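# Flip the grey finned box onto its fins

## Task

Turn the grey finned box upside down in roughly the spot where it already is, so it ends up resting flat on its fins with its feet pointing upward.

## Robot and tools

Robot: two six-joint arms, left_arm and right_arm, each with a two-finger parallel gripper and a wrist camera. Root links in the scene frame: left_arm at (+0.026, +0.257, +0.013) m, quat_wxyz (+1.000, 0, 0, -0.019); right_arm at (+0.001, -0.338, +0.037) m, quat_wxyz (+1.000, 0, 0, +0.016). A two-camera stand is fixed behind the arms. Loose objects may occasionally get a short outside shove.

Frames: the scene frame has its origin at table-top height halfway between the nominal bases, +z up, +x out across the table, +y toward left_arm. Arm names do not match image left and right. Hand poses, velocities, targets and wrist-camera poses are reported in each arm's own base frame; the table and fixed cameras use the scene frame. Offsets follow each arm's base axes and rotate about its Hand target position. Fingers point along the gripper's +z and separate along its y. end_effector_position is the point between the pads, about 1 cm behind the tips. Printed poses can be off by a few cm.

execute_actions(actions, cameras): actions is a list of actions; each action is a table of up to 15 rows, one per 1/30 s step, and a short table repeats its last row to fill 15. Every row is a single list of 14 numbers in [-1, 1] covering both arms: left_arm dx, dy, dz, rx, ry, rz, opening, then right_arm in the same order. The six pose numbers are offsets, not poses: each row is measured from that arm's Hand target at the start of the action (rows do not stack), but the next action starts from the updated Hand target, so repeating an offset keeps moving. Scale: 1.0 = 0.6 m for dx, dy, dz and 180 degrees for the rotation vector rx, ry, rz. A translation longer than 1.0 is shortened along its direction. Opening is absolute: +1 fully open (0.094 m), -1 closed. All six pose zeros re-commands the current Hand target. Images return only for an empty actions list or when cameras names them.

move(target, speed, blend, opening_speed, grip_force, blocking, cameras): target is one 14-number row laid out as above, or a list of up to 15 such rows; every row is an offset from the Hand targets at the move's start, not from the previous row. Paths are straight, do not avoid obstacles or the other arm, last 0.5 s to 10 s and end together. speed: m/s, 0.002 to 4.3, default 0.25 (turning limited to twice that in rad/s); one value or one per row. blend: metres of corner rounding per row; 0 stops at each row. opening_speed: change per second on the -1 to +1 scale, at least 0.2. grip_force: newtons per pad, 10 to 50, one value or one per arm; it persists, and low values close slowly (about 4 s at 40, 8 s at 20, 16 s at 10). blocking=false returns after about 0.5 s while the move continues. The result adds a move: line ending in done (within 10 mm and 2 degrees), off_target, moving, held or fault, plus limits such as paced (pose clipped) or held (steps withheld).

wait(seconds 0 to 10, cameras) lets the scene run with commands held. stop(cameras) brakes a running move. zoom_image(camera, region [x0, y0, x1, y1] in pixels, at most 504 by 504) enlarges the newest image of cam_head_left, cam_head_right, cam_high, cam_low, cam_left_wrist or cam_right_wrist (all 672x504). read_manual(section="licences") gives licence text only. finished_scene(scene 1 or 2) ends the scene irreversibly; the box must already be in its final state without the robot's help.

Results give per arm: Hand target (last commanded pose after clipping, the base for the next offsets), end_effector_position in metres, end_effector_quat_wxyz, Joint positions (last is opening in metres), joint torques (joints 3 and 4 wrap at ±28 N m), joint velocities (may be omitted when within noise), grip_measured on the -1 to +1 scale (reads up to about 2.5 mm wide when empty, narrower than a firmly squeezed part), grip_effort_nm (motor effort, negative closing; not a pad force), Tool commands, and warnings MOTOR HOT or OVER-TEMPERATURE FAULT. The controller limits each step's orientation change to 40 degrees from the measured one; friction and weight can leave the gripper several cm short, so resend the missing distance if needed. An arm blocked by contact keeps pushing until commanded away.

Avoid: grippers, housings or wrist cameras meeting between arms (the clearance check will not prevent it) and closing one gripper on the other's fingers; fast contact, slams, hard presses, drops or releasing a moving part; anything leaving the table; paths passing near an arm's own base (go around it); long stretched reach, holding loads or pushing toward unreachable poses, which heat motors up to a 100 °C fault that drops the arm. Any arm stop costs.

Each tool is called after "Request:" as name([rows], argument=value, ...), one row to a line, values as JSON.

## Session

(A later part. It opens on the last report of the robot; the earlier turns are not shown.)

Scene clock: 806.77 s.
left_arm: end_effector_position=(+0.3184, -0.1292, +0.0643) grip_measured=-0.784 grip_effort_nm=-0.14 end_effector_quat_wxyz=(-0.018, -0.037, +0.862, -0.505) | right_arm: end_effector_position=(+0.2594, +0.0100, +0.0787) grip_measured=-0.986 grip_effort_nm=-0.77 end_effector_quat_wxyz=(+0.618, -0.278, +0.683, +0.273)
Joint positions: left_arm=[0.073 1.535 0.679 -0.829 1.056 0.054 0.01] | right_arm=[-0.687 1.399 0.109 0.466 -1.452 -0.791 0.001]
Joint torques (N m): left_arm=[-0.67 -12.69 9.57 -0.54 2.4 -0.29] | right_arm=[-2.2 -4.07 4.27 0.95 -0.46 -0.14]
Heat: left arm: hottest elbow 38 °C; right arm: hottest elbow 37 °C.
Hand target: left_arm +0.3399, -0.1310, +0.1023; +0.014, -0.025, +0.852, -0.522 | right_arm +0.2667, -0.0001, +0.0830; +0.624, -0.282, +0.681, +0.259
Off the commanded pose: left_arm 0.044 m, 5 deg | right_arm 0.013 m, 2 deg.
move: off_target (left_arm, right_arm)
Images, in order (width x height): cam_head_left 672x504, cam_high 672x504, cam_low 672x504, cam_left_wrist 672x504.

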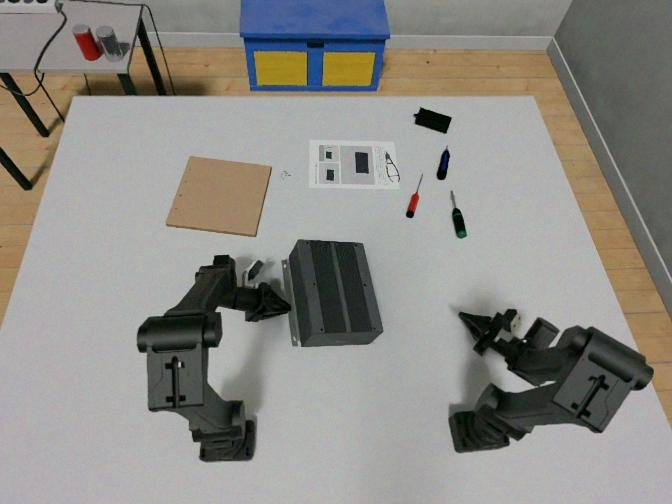

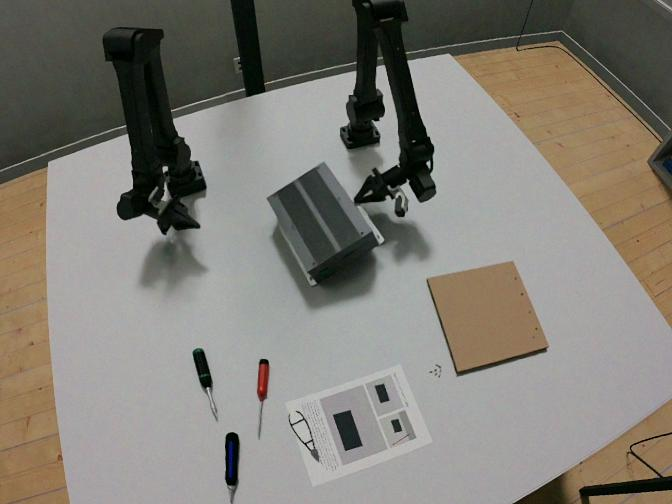

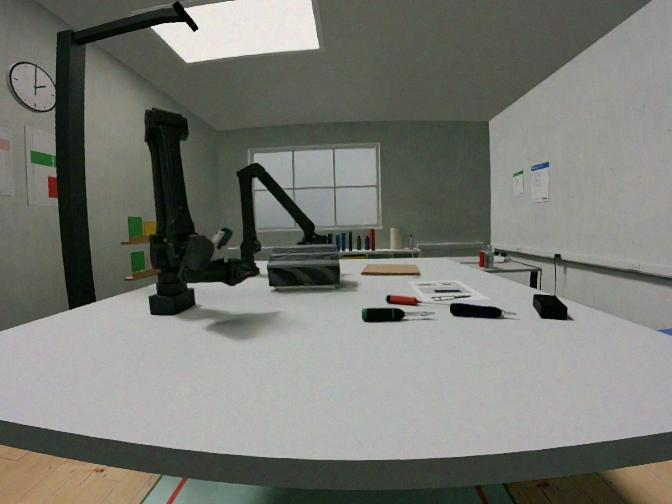

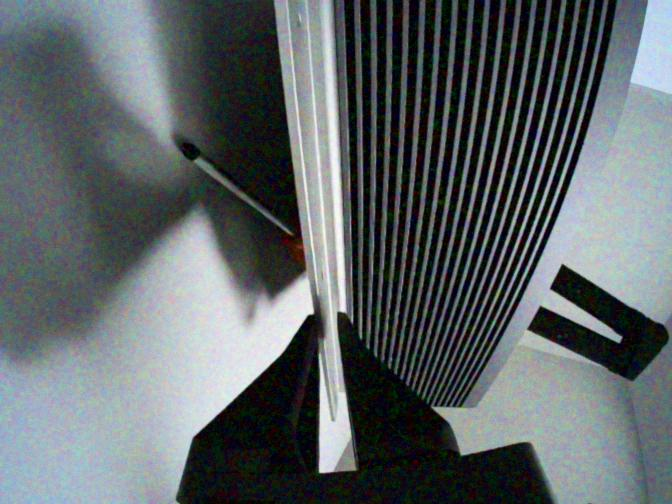

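Request:
move(target=[0,-0.012,0.055,0,0,0,-0.787,0,0,0,0,0,0,-1], speed=0.06, cameras=["cam_left_wrist","cam_high","cam_head_left"])

Scene clock: 814.90 s.
left_arm: end_effector_position=(+0.3110, -0.1359, +0.0918) grip_measured=-0.784 grip_effort_nm=-0.14 end_effector_quat_wxyz=(-0.025, -0.042, +0.862, -0.505) | right_arm: end_effector_position=(+0.2594, +0.0100, +0.0787) grip_measured=-0.986 grip_effort_nm=-0.77 end_effector_quat_wxyz=(+0.618, -0.278, +0.683, +0.273)
Joint positions: left_arm=[0.053 1.448 0.684 -0.902 1.058 0.011 0.01] | right_arm=[-0.687 1.399 0.109 0.466 -1.452 -0.791 0.001]
Joint torques (N m): left_arm=[-0.79 -11.58 11.92 -0.39 2.35 -0.3] | right_arm=[-2.55 -3.78 4.45 1.05 -0.49 -0.16]
Heat: left arm: hottest elbow 40 °C; right arm: hottest elbow 37 °C.
Hand target: left_arm +0.3399, -0.1382, +0.1352; +0.014, -0.025, +0.852, -0.522 | right_arm +0.2667, -0.0001, +0.0830; +0.624, -0.282, +0.681, +0.259
Off the commanded pose: left_arm 0.052 m, 5 deg | right_arm 0.013 m, 2 deg.
move: off_target (left_arm, right_arm)
Images, in order (width x height): cam_head_left 672x504, cam_high 672x504, cam_left_wrist 672x504.

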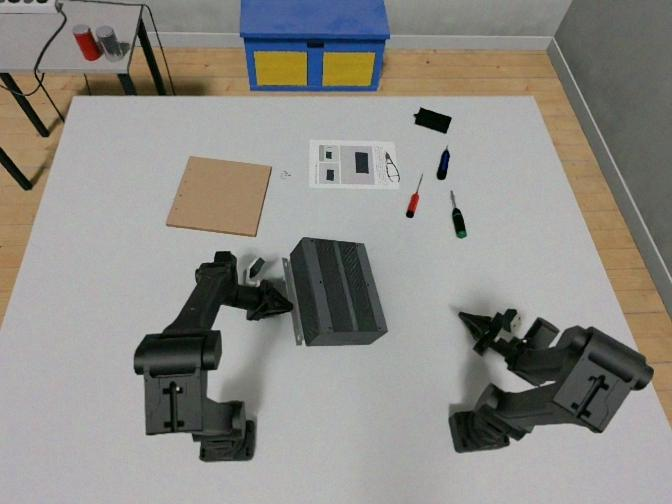

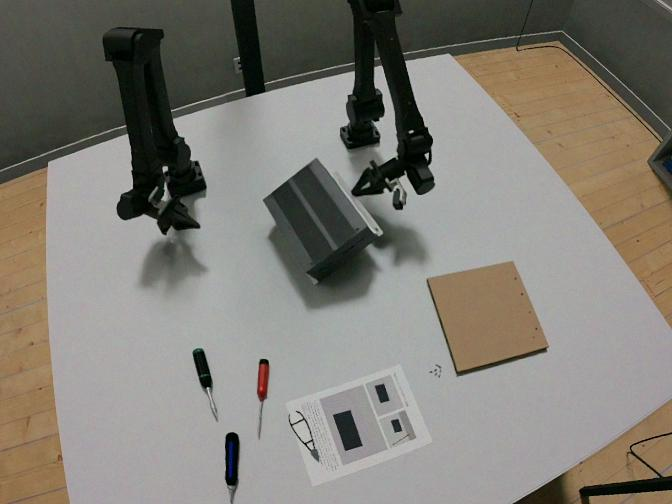

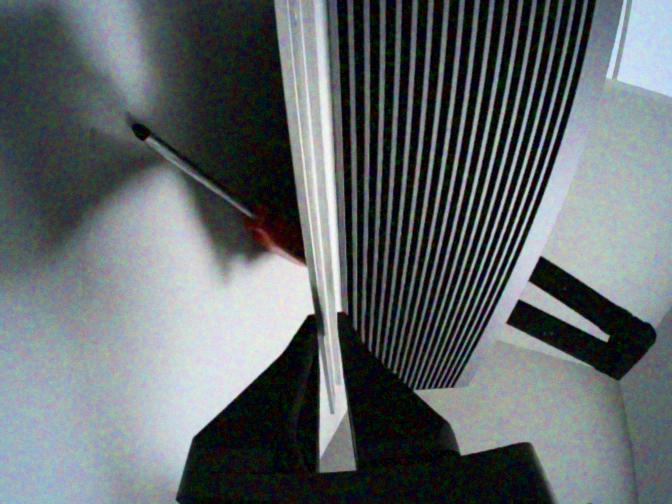

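Request:
move([
  [0,0,0,0,0,0,-1,0,0,0,0,0,0,-1],
  [0.009,-0.0717,0.0897,0.110,0.0136,0,-1,0,0,0,0,0,0,-1],
], speed=0.08, grip_force=50, cameras=["cam_left_wrist","cam_high","cam_head_left"])

Scene clock: 875.60 s.
left_arm: end_effector_position=(+0.3178, -0.1716, +0.1452) grip_measured=-0.949 grip_effort_nm=-1.01 end_effector_quat_wxyz=(-0.044, -0.047, +0.934, -0.351) | right_arm: end_effector_position=(+0.2594, +0.0100, +0.0787) grip_measured=-0.986 grip_effort_nm=-0.77 end_effector_quat_wxyz=(+0.618, -0.278, +0.683, +0.273)
Joint positions: left_arm=[-0.171 1.284 0.841 -1.043 0.719 -0.303 0.002] | right_arm=[-0.687 1.399 0.109 0.466 -1.452 -0.791 0.001]
Joint torques (N m): left_arm=[-1.44 -9.47 14.64 0.66 1.06 -0.36] | right_arm=[-1.85 -3.66 4.53 0.92 -0.44 -0.15]
Heat: left arm: hottest elbow 51 °C; right arm: hottest elbow 37 °C.
Hand target: left_arm +0.3453, -0.1813, +0.1892; +0.001, -0.033, +0.930, -0.367 | right_arm +0.2667, -0.0001, +0.0830; +0.624, -0.282, +0.681, +0.259
Off the commanded pose: left_arm 0.053 m, 6 deg | right_arm 0.013 m, 2 deg.
move: off_target (left_arm, right_arm)
Images, in order (width x height): cam_head_left 672x504, cam_high 672x504, cam_left_wrist 672x504.

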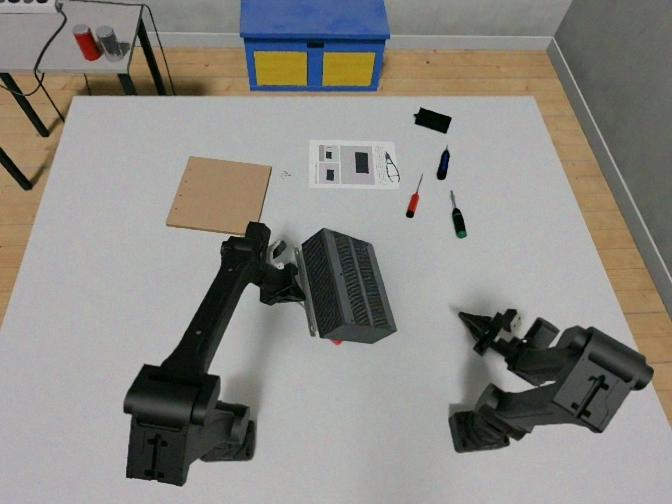

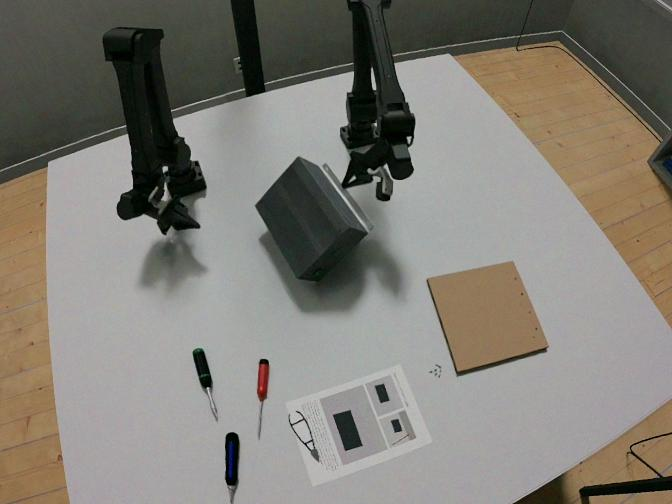

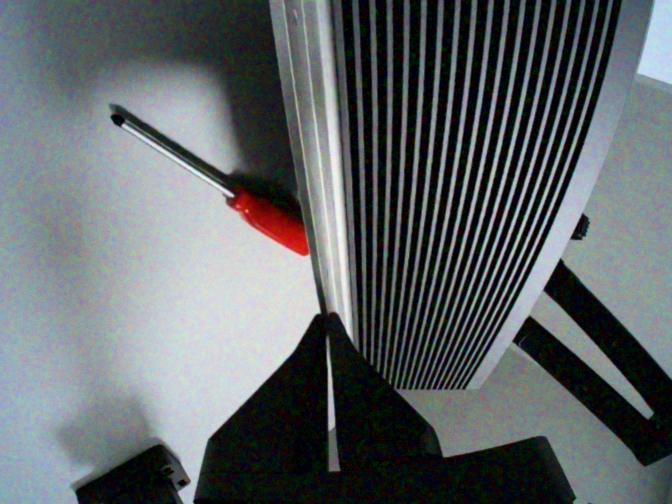

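Request:
move([
  [0.0125,-0.102,0.026,0.110,0.0136,0,-1,0,0,0,0,0,0,-1],
  [0.0235,-0.1915,0.034,0.193,0.0237,0,-1,0,0,0,0,0,0,-1],
], speed=0.08, blend=[0.02,0], cameras=["cam_left_wrist","cam_high","cam_head_left"])

Scene clock: 889.17 s.
left_arm: end_effector_position=(+0.3446, -0.3011, +0.2209) grip_measured=-0.950 grip_effort_nm=-1.01 end_effector_quat_wxyz=(-0.024, -0.040, +0.994, -0.094) | right_arm: end_effector_position=(+0.2594, +0.0100, +0.0787) grip_measured=-0.986 grip_effort_nm=-0.77 end_effector_quat_wxyz=(+0.618, -0.278, +0.683, +0.273)
Joint positions: left_arm=[-0.651 1.485 1.359 -1.36 0.176 -0.738 0.002] | right_arm=[-0.687 1.399 0.109 0.466 -1.452 -0.791 0.001]
Joint torques (N m): left_arm=[0.56 -7.82 10.61 0.46 -1.22 -0.09] | right_arm=[-2.14 -3.78 4.46 1.03 -0.49 -0.12]
Heat: left arm: hottest elbow 53 °C; right arm: hottest elbow 37 °C.
Hand target: left_arm +0.3594, -0.2961, +0.2095; -0.024, -0.045, +0.996, -0.071 | right_arm +0.2667, -0.0001, +0.0830; +0.624, -0.282, +0.681, +0.259
Off the commanded pose: left_arm 0.019 m, 3 deg | right_arm 0.013 m, 2 deg.
move: off_target (left_arm, right_arm)
Images, in order (width x height): cam_head_left 672x504, cam_high 672x504, cam_left_wrist 672x504.

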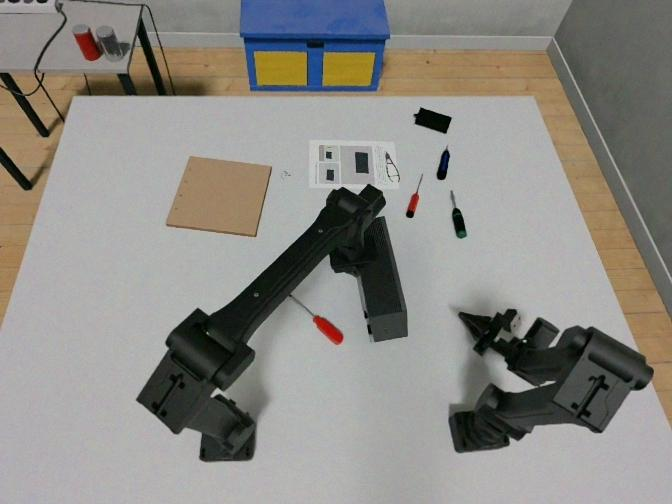

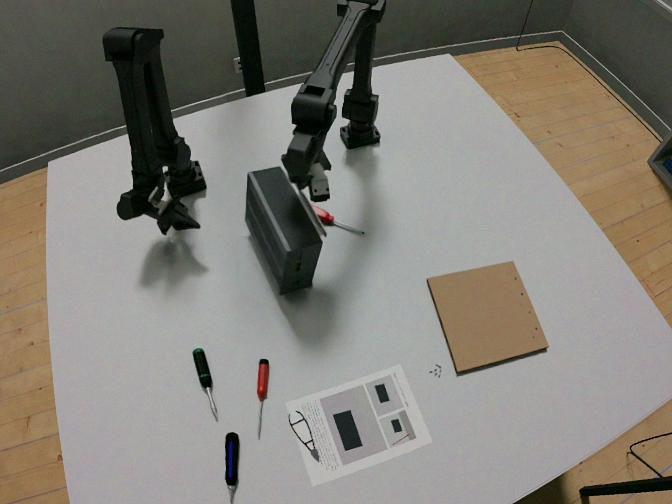

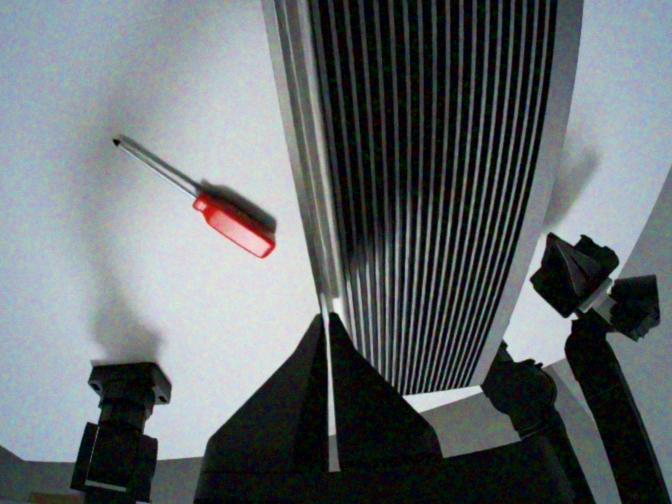

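Request:
move(target=[0.016,-0.128,0.0,0.105,0.013,0,-1,0,0,0,0,0,0,-1], speed=0.07, cameras=["cam_left_wrist","cam_high","cam_head_left","cam_low","cam_right_wrist"])

Scene clock: 898.63 s.
left_arm: end_effector_position=(+0.3543, -0.3705, +0.2199) grip_measured=-0.950 grip_effort_nm=-1.01 end_effector_quat_wxyz=(-0.034, -0.029, +0.996, +0.076) | right_arm: end_effector_position=(+0.2594, +0.0100, +0.0787) grip_measured=-0.986 grip_effort_nm=-0.77 end_effector_quat_wxyz=(+0.618, -0.278, +0.683, +0.273)
Joint positions: left_arm=[-0.823 1.79 1.735 -1.675 -0.048 -0.884 0.002] | right_arm=[-0.687 1.399 0.109 0.466 -1.452 -0.791 0.001]
Joint torques (N m): left_arm=[0.15 -12.1 11.1 0.14 -0.79 -0.56] | right_arm=[-1.79 -4.13 4.25 0.94 -0.46 -0.15]
Heat: left arm: hottest elbow 52 °C; right arm: hottest elbow 37 °C.
Hand target: left_arm +0.3691, -0.3730, +0.2096; -0.036, -0.050, +0.994, +0.094 | right_arm +0.2667, -0.0001, +0.0830; +0.624, -0.282, +0.681, +0.259
Off the commanded pose: left_arm 0.018 m, 3 deg | right_arm 0.013 m, 2 deg.
joint sent to its limit (left arm) — joint 4 (wrist pitch), lower limit. The joint targets still meet the commanded pose.
move: off_target (left_arm, right_arm)
Images, in order (width x height): cam_head_left 672x504, cam_high 672x504, cam_low 672x504, cam_left_wrist 672x504, cam_right_wrist 672x504.

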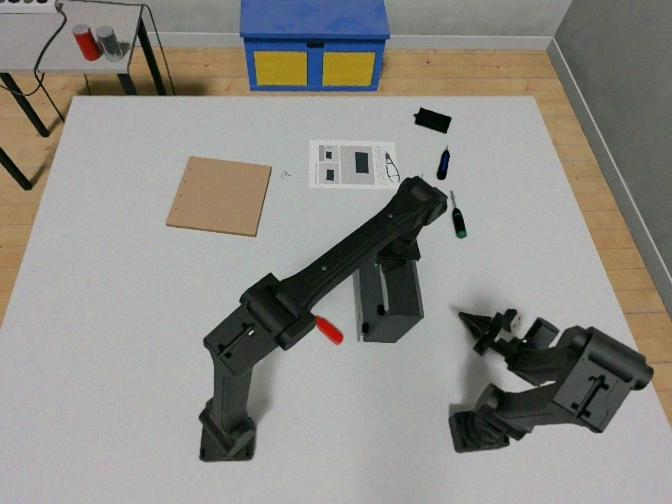

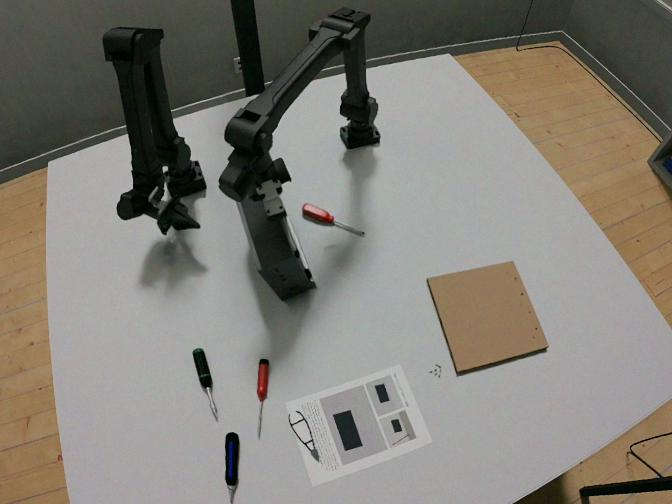

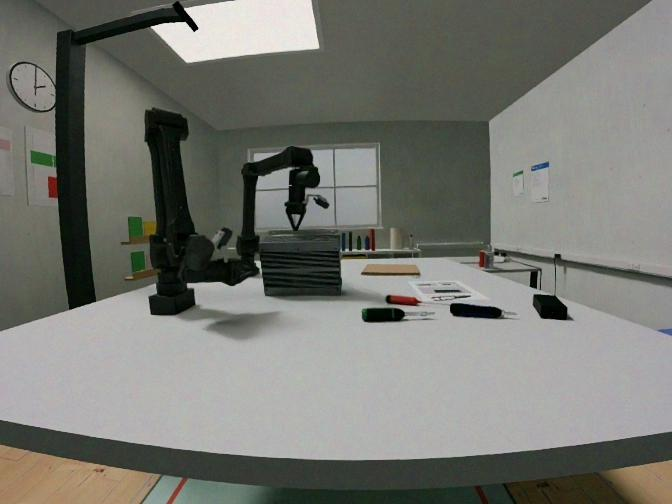

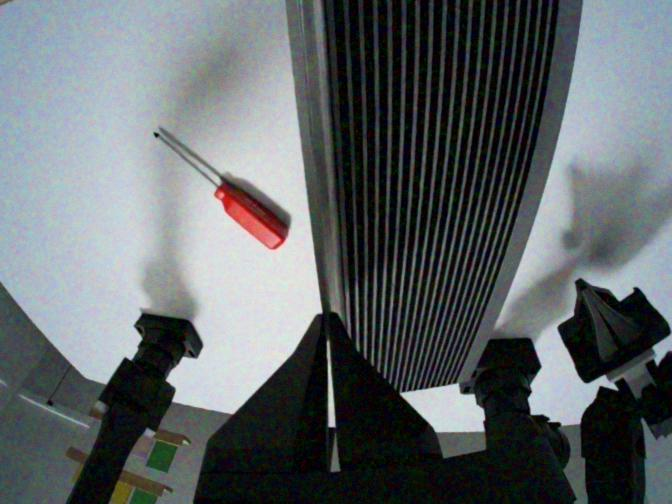

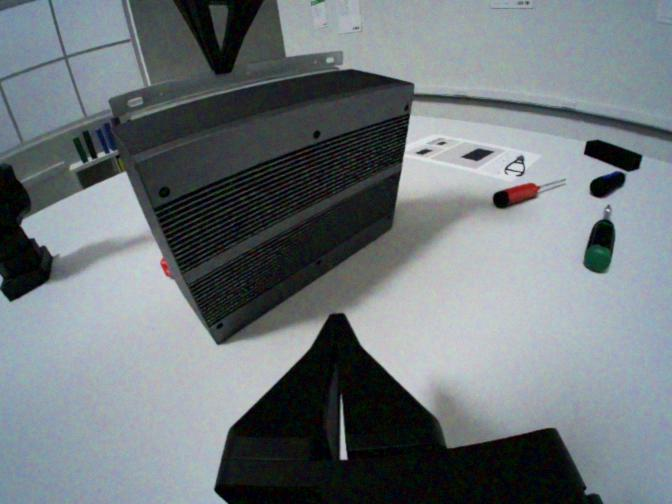

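Request:
move(target=[0,-0.01,0.0,0.0,0,0,-0.75,0,0,0,0,0,0,-1], speed=0.03, opening_speed=0.2, cameras=["cam_left_wrist","cam_right_wrist"])

Scene clock: 933.80 s.
left_arm: end_effector_position=(+0.3585, -0.3715, +0.2097) grip_measured=-0.753 grip_effort_nm=0.17 end_effector_quat_wxyz=(-0.033, -0.041, +0.995, +0.089) | right_arm: end_effector_position=(+0.2594, +0.0100, +0.0787) grip_measured=-0.986 grip_effort_nm=-0.77 end_effector_quat_wxyz=(+0.618, -0.278, +0.683, +0.273)
Joint positions: left_arm=[-0.824 1.815 1.741 -1.675 -0.065 -0.912 0.012] | right_arm=[-0.687 1.399 0.109 0.466 -1.452 -0.791 0.001]
Joint torques (N m): left_arm=[-0.38 -13.68 11.71 0.12 -0.08 -0.33] | right_arm=[-1.9 -3.31 4.36 1.06 -0.48 -0.13]
Heat: left arm: hottest elbow 49 °C; right arm: hottest elbow 36 °C.
Hand target: left_arm +0.3690, -0.3790, +0.2097; -0.036, -0.050, +0.994, +0.094 | right_arm +0.2667, -0.0001, +0.0830; +0.624, -0.282, +0.681, +0.259
Off the commanded pose: left_arm 0.013 m, 1 deg | right_arm 0.013 m, 2 deg.
joint sent to its limit (left arm) — joint 4 (wrist pitch), lower limit. The joint targets still meet the commanded pose.
move: off_target (left_arm, right_arm)
Images, in order (width x height): cam_left_wrist 672x504, cam_right_wrist 672x504.

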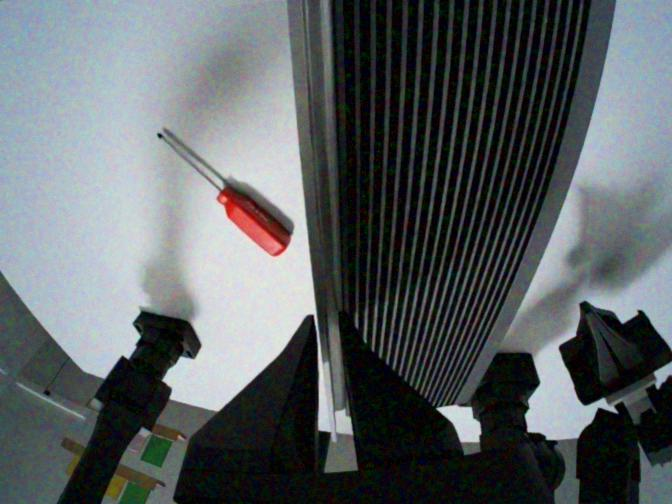

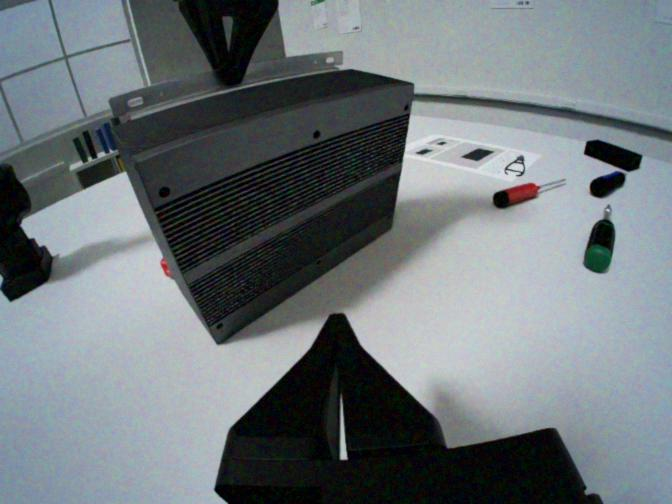

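Request:
move([
  [0,0.009,0.008,0.0,0,0,-0.5,0,0,0,0,0,0,-1],
  [0.183,0.02,0.008,0,0,0,-0.5,0,0,0,0,0,0,-1],
], speed=0.1, cameras=["cam_left_wrist","cam_right_wrist","cam_high"])

Scene clock: 960.97 s.
left_arm: end_effector_position=(+0.4671, -0.3612, +0.2155) grip_measured=-0.503 grip_effort_nm=0.17 end_effector_quat_wxyz=(-0.001, -0.052, +0.997, +0.062) | right_arm: end_effector_position=(+0.2594, +0.0100, +0.0787) grip_measured=-0.986 grip_effort_nm=-0.77 end_effector_quat_wxyz=(+0.618, -0.278, +0.683, +0.273)
Joint positions: left_arm=[-0.684 1.963 1.983 -1.675 -0.09 -0.792 0.023] | right_arm=[-0.687 1.399 0.109 0.466 -1.452 -0.791 0.001]
Joint torques (N m): left_arm=[-0.38 -15.74 12.18 0.29 -0.17 -0.09] | right_arm=[-1.55 -3.49 4.49 1.05 -0.49 -0.13]
Heat: left arm: hottest elbow 50 °C; right arm: hottest elbow 36 °C.
Hand target: left_arm +0.4788, -0.3670, +0.2144; -0.036, -0.050, +0.994, +0.094 | right_arm +0.2667, -0.0001, +0.0830; +0.624, -0.282, +0.681, +0.259
Off the commanded pose: left_arm 0.013 m, 5 deg | right_arm 0.013 m, 2 deg.
joint sent to its limit (left arm) — joint 4 (wrist pitch), lower limit. The joint targets are off in orientation, not in position.
move: off_target (left_arm, right_arm)
Images, in order (width x height): cam_high 672x504, cam_left_wrist 672x504, cam_right_wrist 672x504.

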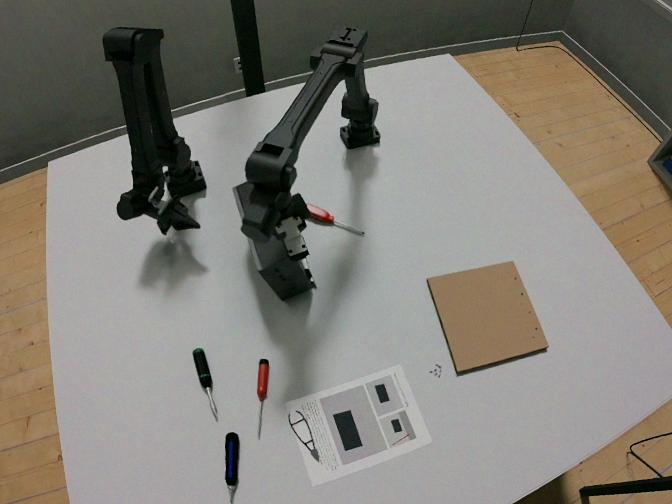

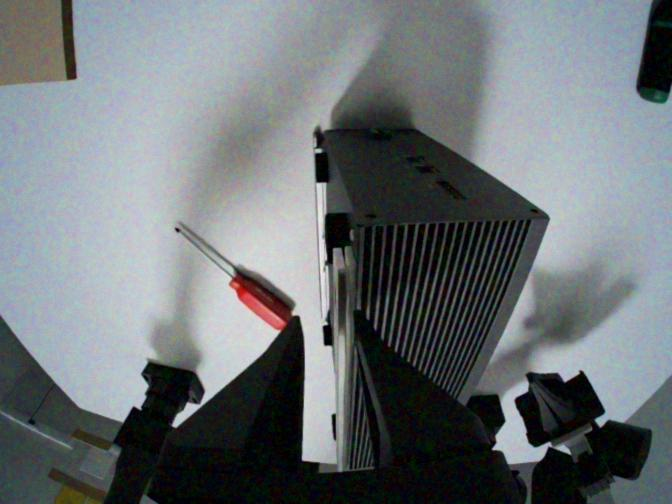

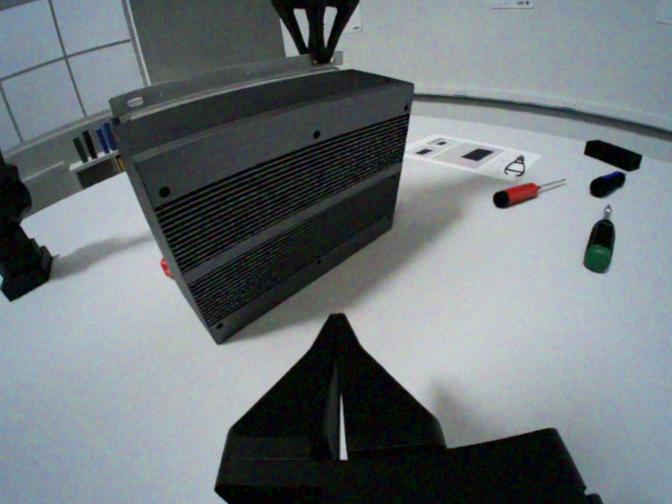

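Request:
move([
  [0,0,0,0,0,0,-0.5,0.0055,0.1,0.295,-0.0236,0.2047,-0.2302,-0.4],
  [0,0,0,0,0,0,-0.5,0.0555,0.343,0.2533,-0.0236,0.2047,-0.2302,-0.4],
], speed=0.2, blend=[0.03,0], cameras=["cam_left_wrist","cam_right_wrist","cam_high","cam_head_left"])

Scene clock: 1055.13 s.
left_arm: end_effector_position=(+0.4671, -0.3612, +0.2155) grip_measured=-0.503 grip_effort_nm=0.17 end_effector_quat_wxyz=(-0.001, -0.052, +0.997, +0.062) | right_arm: end_effector_position=(+0.2903, +0.1900, +0.2084) grip_measured=-0.401 grip_effort_nm=0.07 end_effector_quat_wxyz=(+0.404, +0.037, +0.913, +0.051)
Joint positions: left_arm=[-0.684 1.963 1.983 -1.675 -0.09 -0.792 0.023] | right_arm=[0.839 0.841 0.642 -0.69 0.535 0.726 0.028]
Joint torques (N m): left_arm=[-0.38 -15.79 12.22 0.27 -0.17 -0.07] | right_arm=[0.56 -0.03 12.29 2.41 0.45 0.08]
Heat: left arm: hottest elbow 50 °C; right arm: hottest elbow 37 °C.
Hand target: left_arm +0.4788, -0.3671, +0.2144; -0.036, -0.050, +0.994, +0.094 | right_arm +0.2999, +0.2057, +0.2351; +0.422, +0.045, +0.903, +0.075
Off the commanded pose: left_arm 0.013 m, 5 deg | right_arm 0.032 m, 4 deg.
joint sent to its limit (left arm) — joint 4 (wrist pitch), lower limit. The joint targets are off in orientation, not in position.
move: off_target (left_arm, right_arm)
Images, in order (width x height): cam_head_left 672x504, cam_high 672x504, cam_left_wrist 672x504, cam_right_wrist 672x504.

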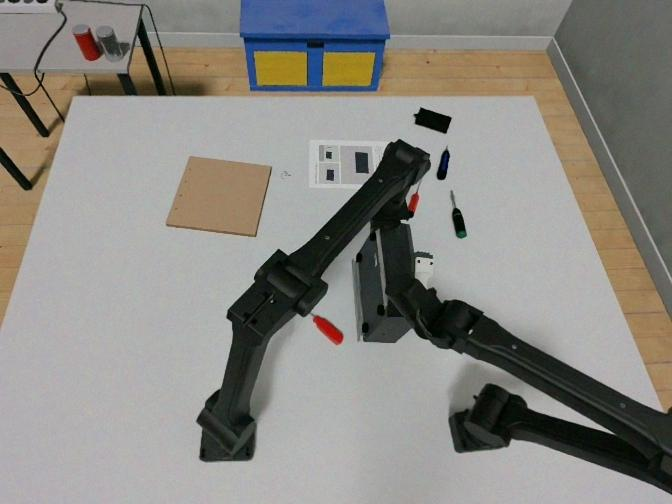

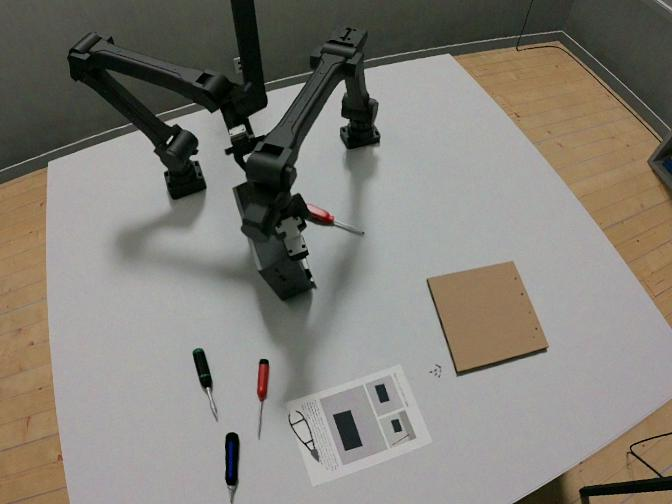

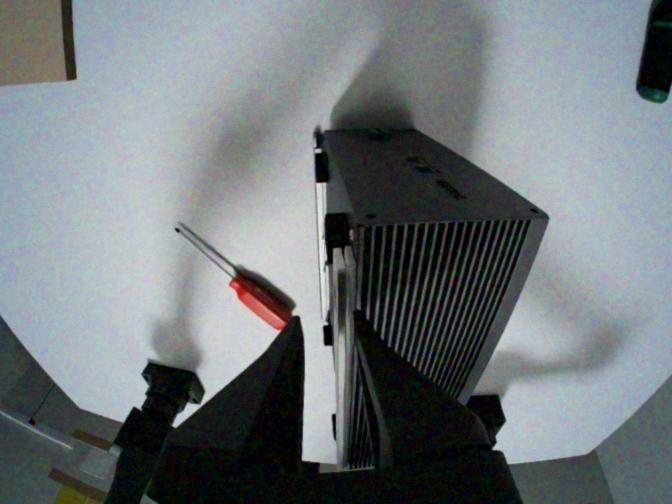

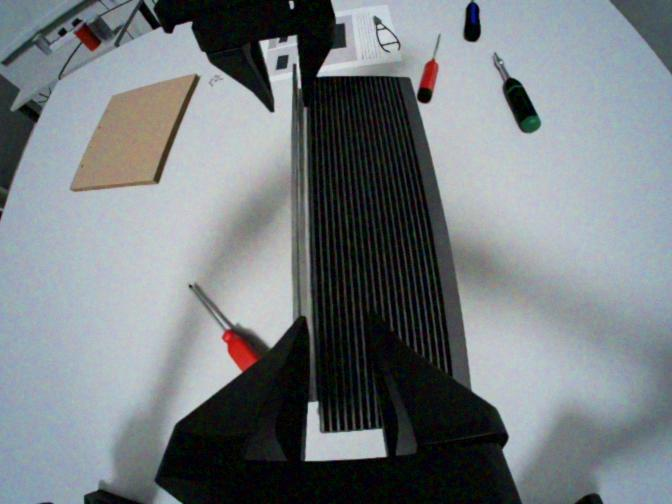

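Request:
zoom_image(camera="cam_right_wrist", region=[240, 200, 440, 450])

Request:
zoom_image(camera="cam_right_wrist", region=[200, 0, 440, 200])

Scaled by 2.016 from the camera's 672x504 image, which has a finer 960x720 frame.

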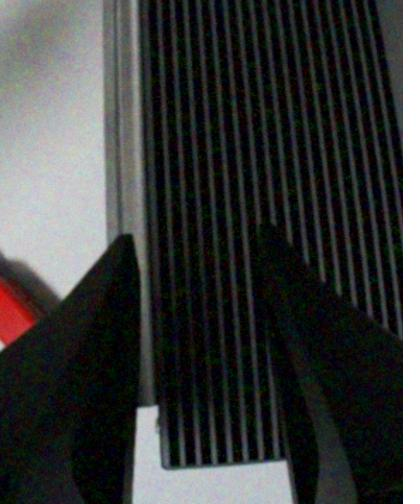

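Scaled by 2.100 from the camera's 672x504 image, which has a finer 960x720 frame.

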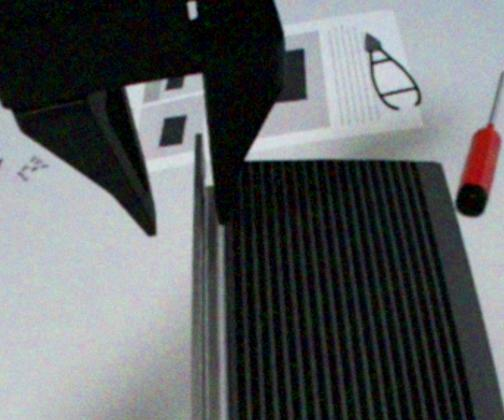

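Request:
move(target=[0,0,0,0,0,0,-0.5,0.042,0.0305,-0.010,0,0,0,-0.4], speed=0.1, cameras=["cam_right_wrist"])

Scene clock: 1089.87 s.
left_arm: end_effector_position=(+0.4671, -0.3612, +0.2155) grip_measured=-0.503 grip_effort_nm=0.17 end_effector_quat_wxyz=(-0.001, -0.052, +0.997, +0.062) | right_arm: end_effector_position=(+0.3101, +0.2138, +0.2035) grip_measured=-0.401 grip_effort_nm=0.07 end_effector_quat_wxyz=(+0.405, +0.037, +0.912, +0.057)
Joint positions: left_arm=[-0.684 1.963 1.983 -1.675 -0.09 -0.792 0.023] | right_arm=[0.839 0.944 0.677 -0.613 0.527 0.726 0.028]
Joint torques (N m): left_arm=[-0.38 -15.91 12.21 0.29 -0.17 -0.07] | right_arm=[-1.96 -2.96 12.27 2.33 0.15 -0.19]
Heat: left arm: hottest elbow 51 °C; right arm: hottest elbow 46 °C.
Hand target: left_arm +0.4788, -0.3671, +0.2144; -0.036, -0.050, +0.994, +0.094 | right_arm +0.3252, +0.2240, +0.2289; +0.421, +0.045, +0.903, +0.075
Off the commanded pose: left_arm 0.013 m, 5 deg | right_arm 0.031 m, 3 deg.
joint sent to its limit (left arm) — joint 4 (wrist pitch), lower limit. The joint targets are off in orientation, not in position.
move: off_target (left_arm, right_arm)
Images, in order (width x height): cam_right_wrist 672x504.

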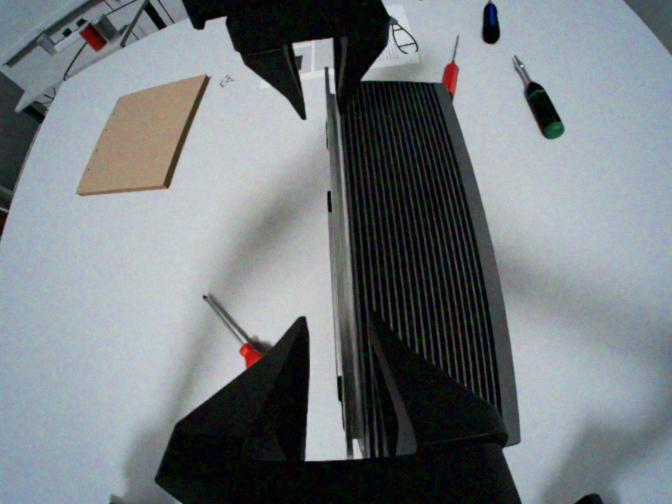

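Request:
zoom_image(camera="cam_right_wrist", region=[280, 180, 420, 320])

Request:
zoom_image(camera="cam_right_wrist", region=[290, 300, 430, 480])

Scaled by 3.600 from the camera's 672x504 image, which has a finer 960x720 frame.

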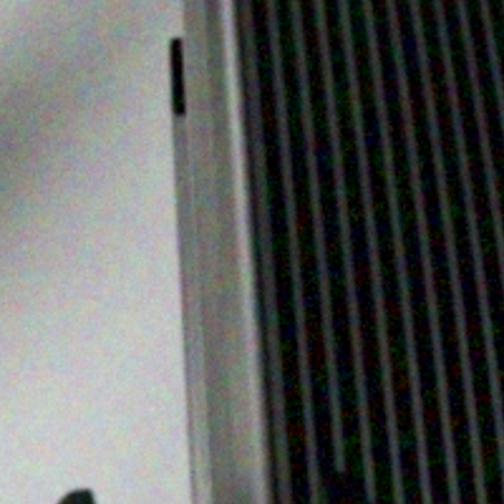

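Scaled by 2.800 from the camera's 672x504 image, which has a finer 960x720 frame.

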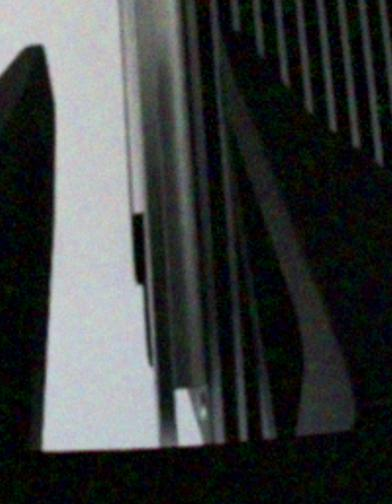

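Request:
move([
  [0,0,0,0,0,0,-0.5,0,-0.0133,0,0,0,0,-0.4],
  [0,0,0,0,0,0,-0.5,0.0667,-0.0108,-0.045,0,0,0,-0.4],
], speed=0.06, cameras=["cam_right_wrist","cam_left_wrist"])

Scene clock: 1133.33 s.
left_arm: end_effector_position=(+0.4671, -0.3612, +0.2155) grip_measured=-0.503 grip_effort_nm=0.17 end_effector_quat_wxyz=(-0.001, -0.052, +0.997, +0.062) | right_arm: end_effector_position=(+0.3520, +0.2131, +0.1861) grip_measured=-0.401 grip_effort_nm=0.07 end_effector_quat_wxyz=(+0.408, +0.039, +0.910, +0.065)
Joint positions: left_arm=[-0.684 1.963 1.983 -1.675 -0.09 -0.792 0.023] | right_arm=[0.73 1.045 0.677 -0.452 0.449 0.637 0.028]
Joint torques (N m): left_arm=[-0.5 -15.91 12.21 0.32 -0.17 -0.08] | right_arm=[-2.08 -4.25 10.59 2.36 0.13 -0.14]
Heat: left arm: hottest elbow 51 °C; right arm: hottest elbow 47 °C.
Hand target: left_arm +0.4788, -0.3671, +0.2144; -0.036, -0.050, +0.994, +0.094 | right_arm +0.3652, +0.2175, +0.2020; +0.421, +0.045, +0.903, +0.075
Off the commanded pose: left_arm 0.013 m, 5 deg | right_arm 0.021 m, 2 deg.
joint sent to its limit (left arm) — joint 4 (wrist pitch), lower limit. The joint targets are off in orientation, not in position.
move: off_target (left_arm, right_arm)
Images, in order (width x height): cam_left_wrist 672x504, cam_right_wrist 672x504.

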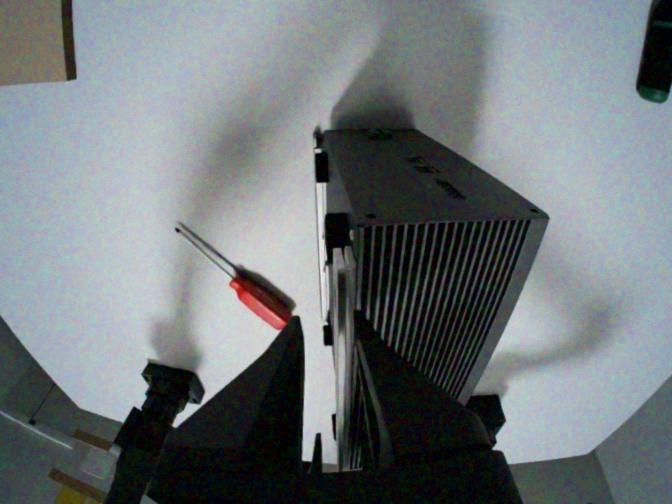

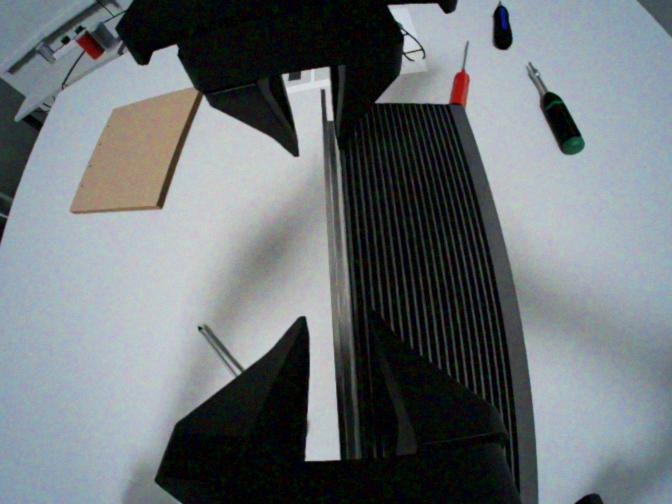

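Request:
zoom_image(camera="cam_right_wrist", region=[280, 180, 420, 330])

Request:
zoom_image(camera="cam_left_wrist", region=[270, 300, 410, 480])

Scaled by 3.360 from the camera's 672x504 image, which has a finer 960x720 frame.

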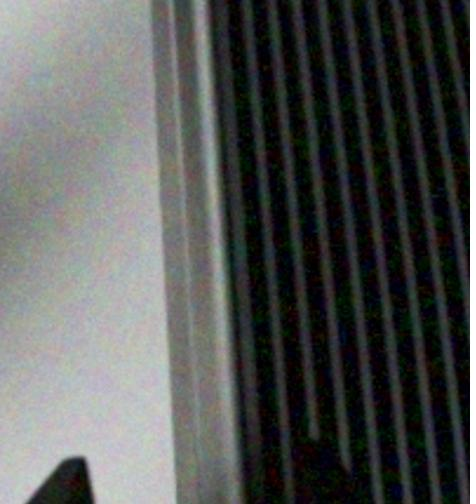

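Scaled by 2.800 from the camera's 672x504 image, which has a finer 960x720 frame.

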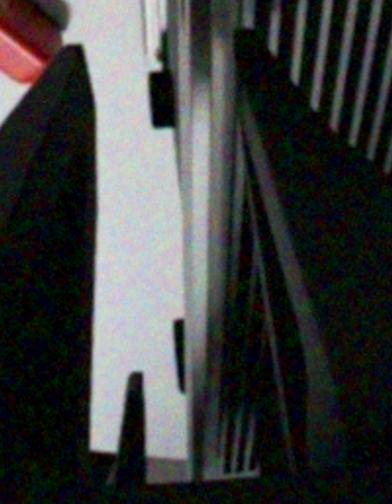

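Request:
move([
  [0,0,0,0,0,0,-0.5,0,-0.011,0,0,0,0,-0.4],
  [0,0,0,0,0,0,-0.5,0.011,-0.011,-0.0125,0,0,0,-0.4],
  [0,0,0,0,0,0,-0.5,0.011,-0.011,-0.0125,0,0,0,-1],
], speed=0.05, cameras=["cam_right_wrist","cam_left_wrist"])

Scene clock: 1183.20 s.
left_arm: end_effector_position=(+0.4671, -0.3612, +0.2155) grip_measured=-0.503 grip_effort_nm=0.17 end_effector_quat_wxyz=(-0.001, -0.052, +0.997, +0.062) | right_arm: end_effector_position=(+0.3626, +0.2119, +0.1868) grip_measured=-0.932 grip_effort_nm=-1.02 end_effector_quat_wxyz=(+0.413, +0.044, +0.907, +0.077)
Joint positions: left_arm=[-0.684 1.963 1.983 -1.675 -0.09 -0.792 0.023] | right_arm=[0.7 1.057 0.677 -0.408 0.419 0.622 0.003]
Joint torques (N m): left_arm=[-0.5 -15.79 12.25 0.31 -0.17 -0.07] | right_arm=[-1.85 -3.6 9.48 2.03 0.37 -0.27]
Heat: left arm: hottest elbow 51 °C; right arm: hottest elbow 46 °C.
Hand target: left_arm +0.4788, -0.3671, +0.2144; -0.036, -0.050, +0.994, +0.094 | right_arm +0.3718, +0.2109, +0.1944; +0.421, +0.045, +0.903, +0.074
Off the commanded pose: left_arm 0.013 m, 5 deg | right_arm 0.012 m, 1 deg.
joint sent to its limit (left arm) — joint 4 (wrist pitch), lower limit. The joint targets are off in orientation, not in position.
move: off_target (left_arm, right_arm); target 3's new opening was sent with right_arm's hand 0.013 m and 1 deg from that target
Images, in order (width x height): cam_left_wrist 672x504, cam_right_wrist 672x504.

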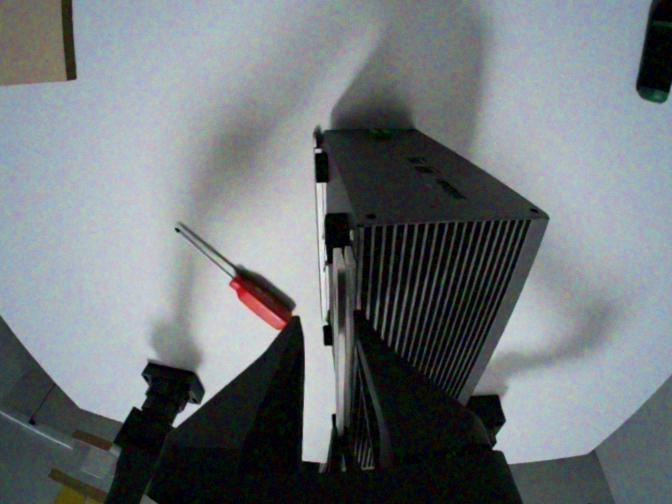

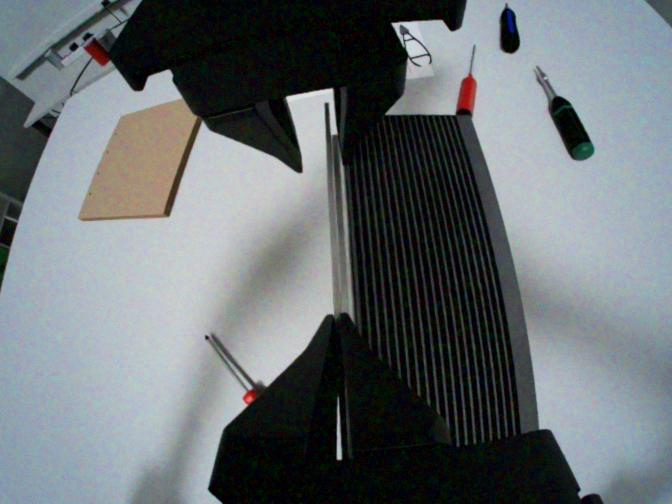

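Request:
zoom_image(camera="cam_left_wrist", region=[290, 380, 390, 480])

Request:
zoom_image(camera="cam_right_wrist", region=[290, 260, 390, 360])

Scaled by 5.040 from the camera's 672x504 image, which has a finer 960x720 frame.

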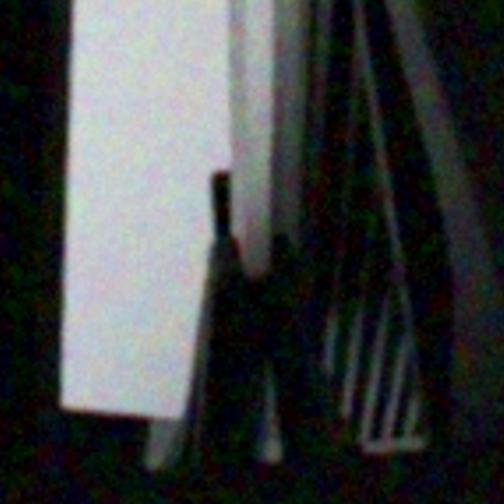

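Scaled by 5.040 from the camera's 672x504 image, which has a finer 960x720 frame.

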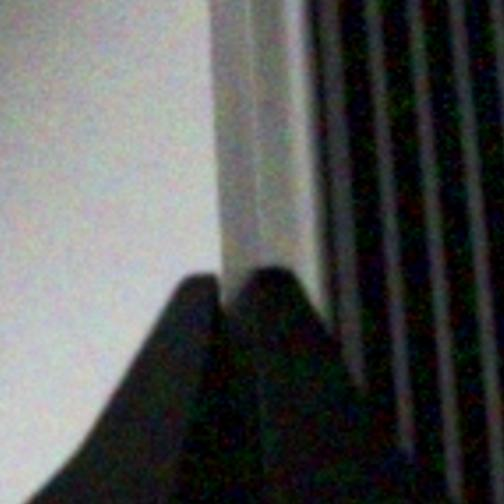

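Request:
move(target=[0,0,0,0,0,0,-0.5,0,0,0.05,0,0,0,-1], speed=0.06, cameras=[])

Scene clock: 1204.40 s.
left_arm: end_effector_position=(+0.4672, -0.3613, +0.2158) grip_measured=-0.503 grip_effort_nm=0.16 end_effector_quat_wxyz=(-0.001, -0.051, +0.997, +0.061) | right_arm: end_effector_position=(+0.3610, +0.2088, +0.1885) grip_measured=-0.933 grip_effort_nm=-1.04 end_effector_quat_wxyz=(+0.402, +0.042, +0.912, +0.066)
Joint positions: left_arm=[-0.684 1.963 1.983 -1.675 -0.09 -0.791 0.023] | right_arm=[0.696 1.057 0.696 -0.461 0.419 0.62 0.003]
Joint torques (N m): left_arm=[-0.5 -15.85 12.18 0.29 -0.17 -0.09] | right_arm=[-1.67 -6.83 12.62 0.79 0.41 -0.22]
Heat: left arm: hottest elbow 52 °C; right arm: hottest elbow 46 °C.
Hand target: left_arm +0.4788, -0.3671, +0.2145; -0.036, -0.050, +0.994, +0.094 | right_arm +0.3718, +0.2108, +0.2244; +0.421, +0.045, +0.903, +0.075
Off the commanded pose: left_arm 0.013 m, 5 deg | right_arm 0.037 m, 3 deg.
joint sent to its limit (left arm) — joint 4 (wrist pitch), lower limit. The joint targets are off in orientation, not in position.
move: off_target (left_arm, right_arm)
No camera images: "cameras" was empty.


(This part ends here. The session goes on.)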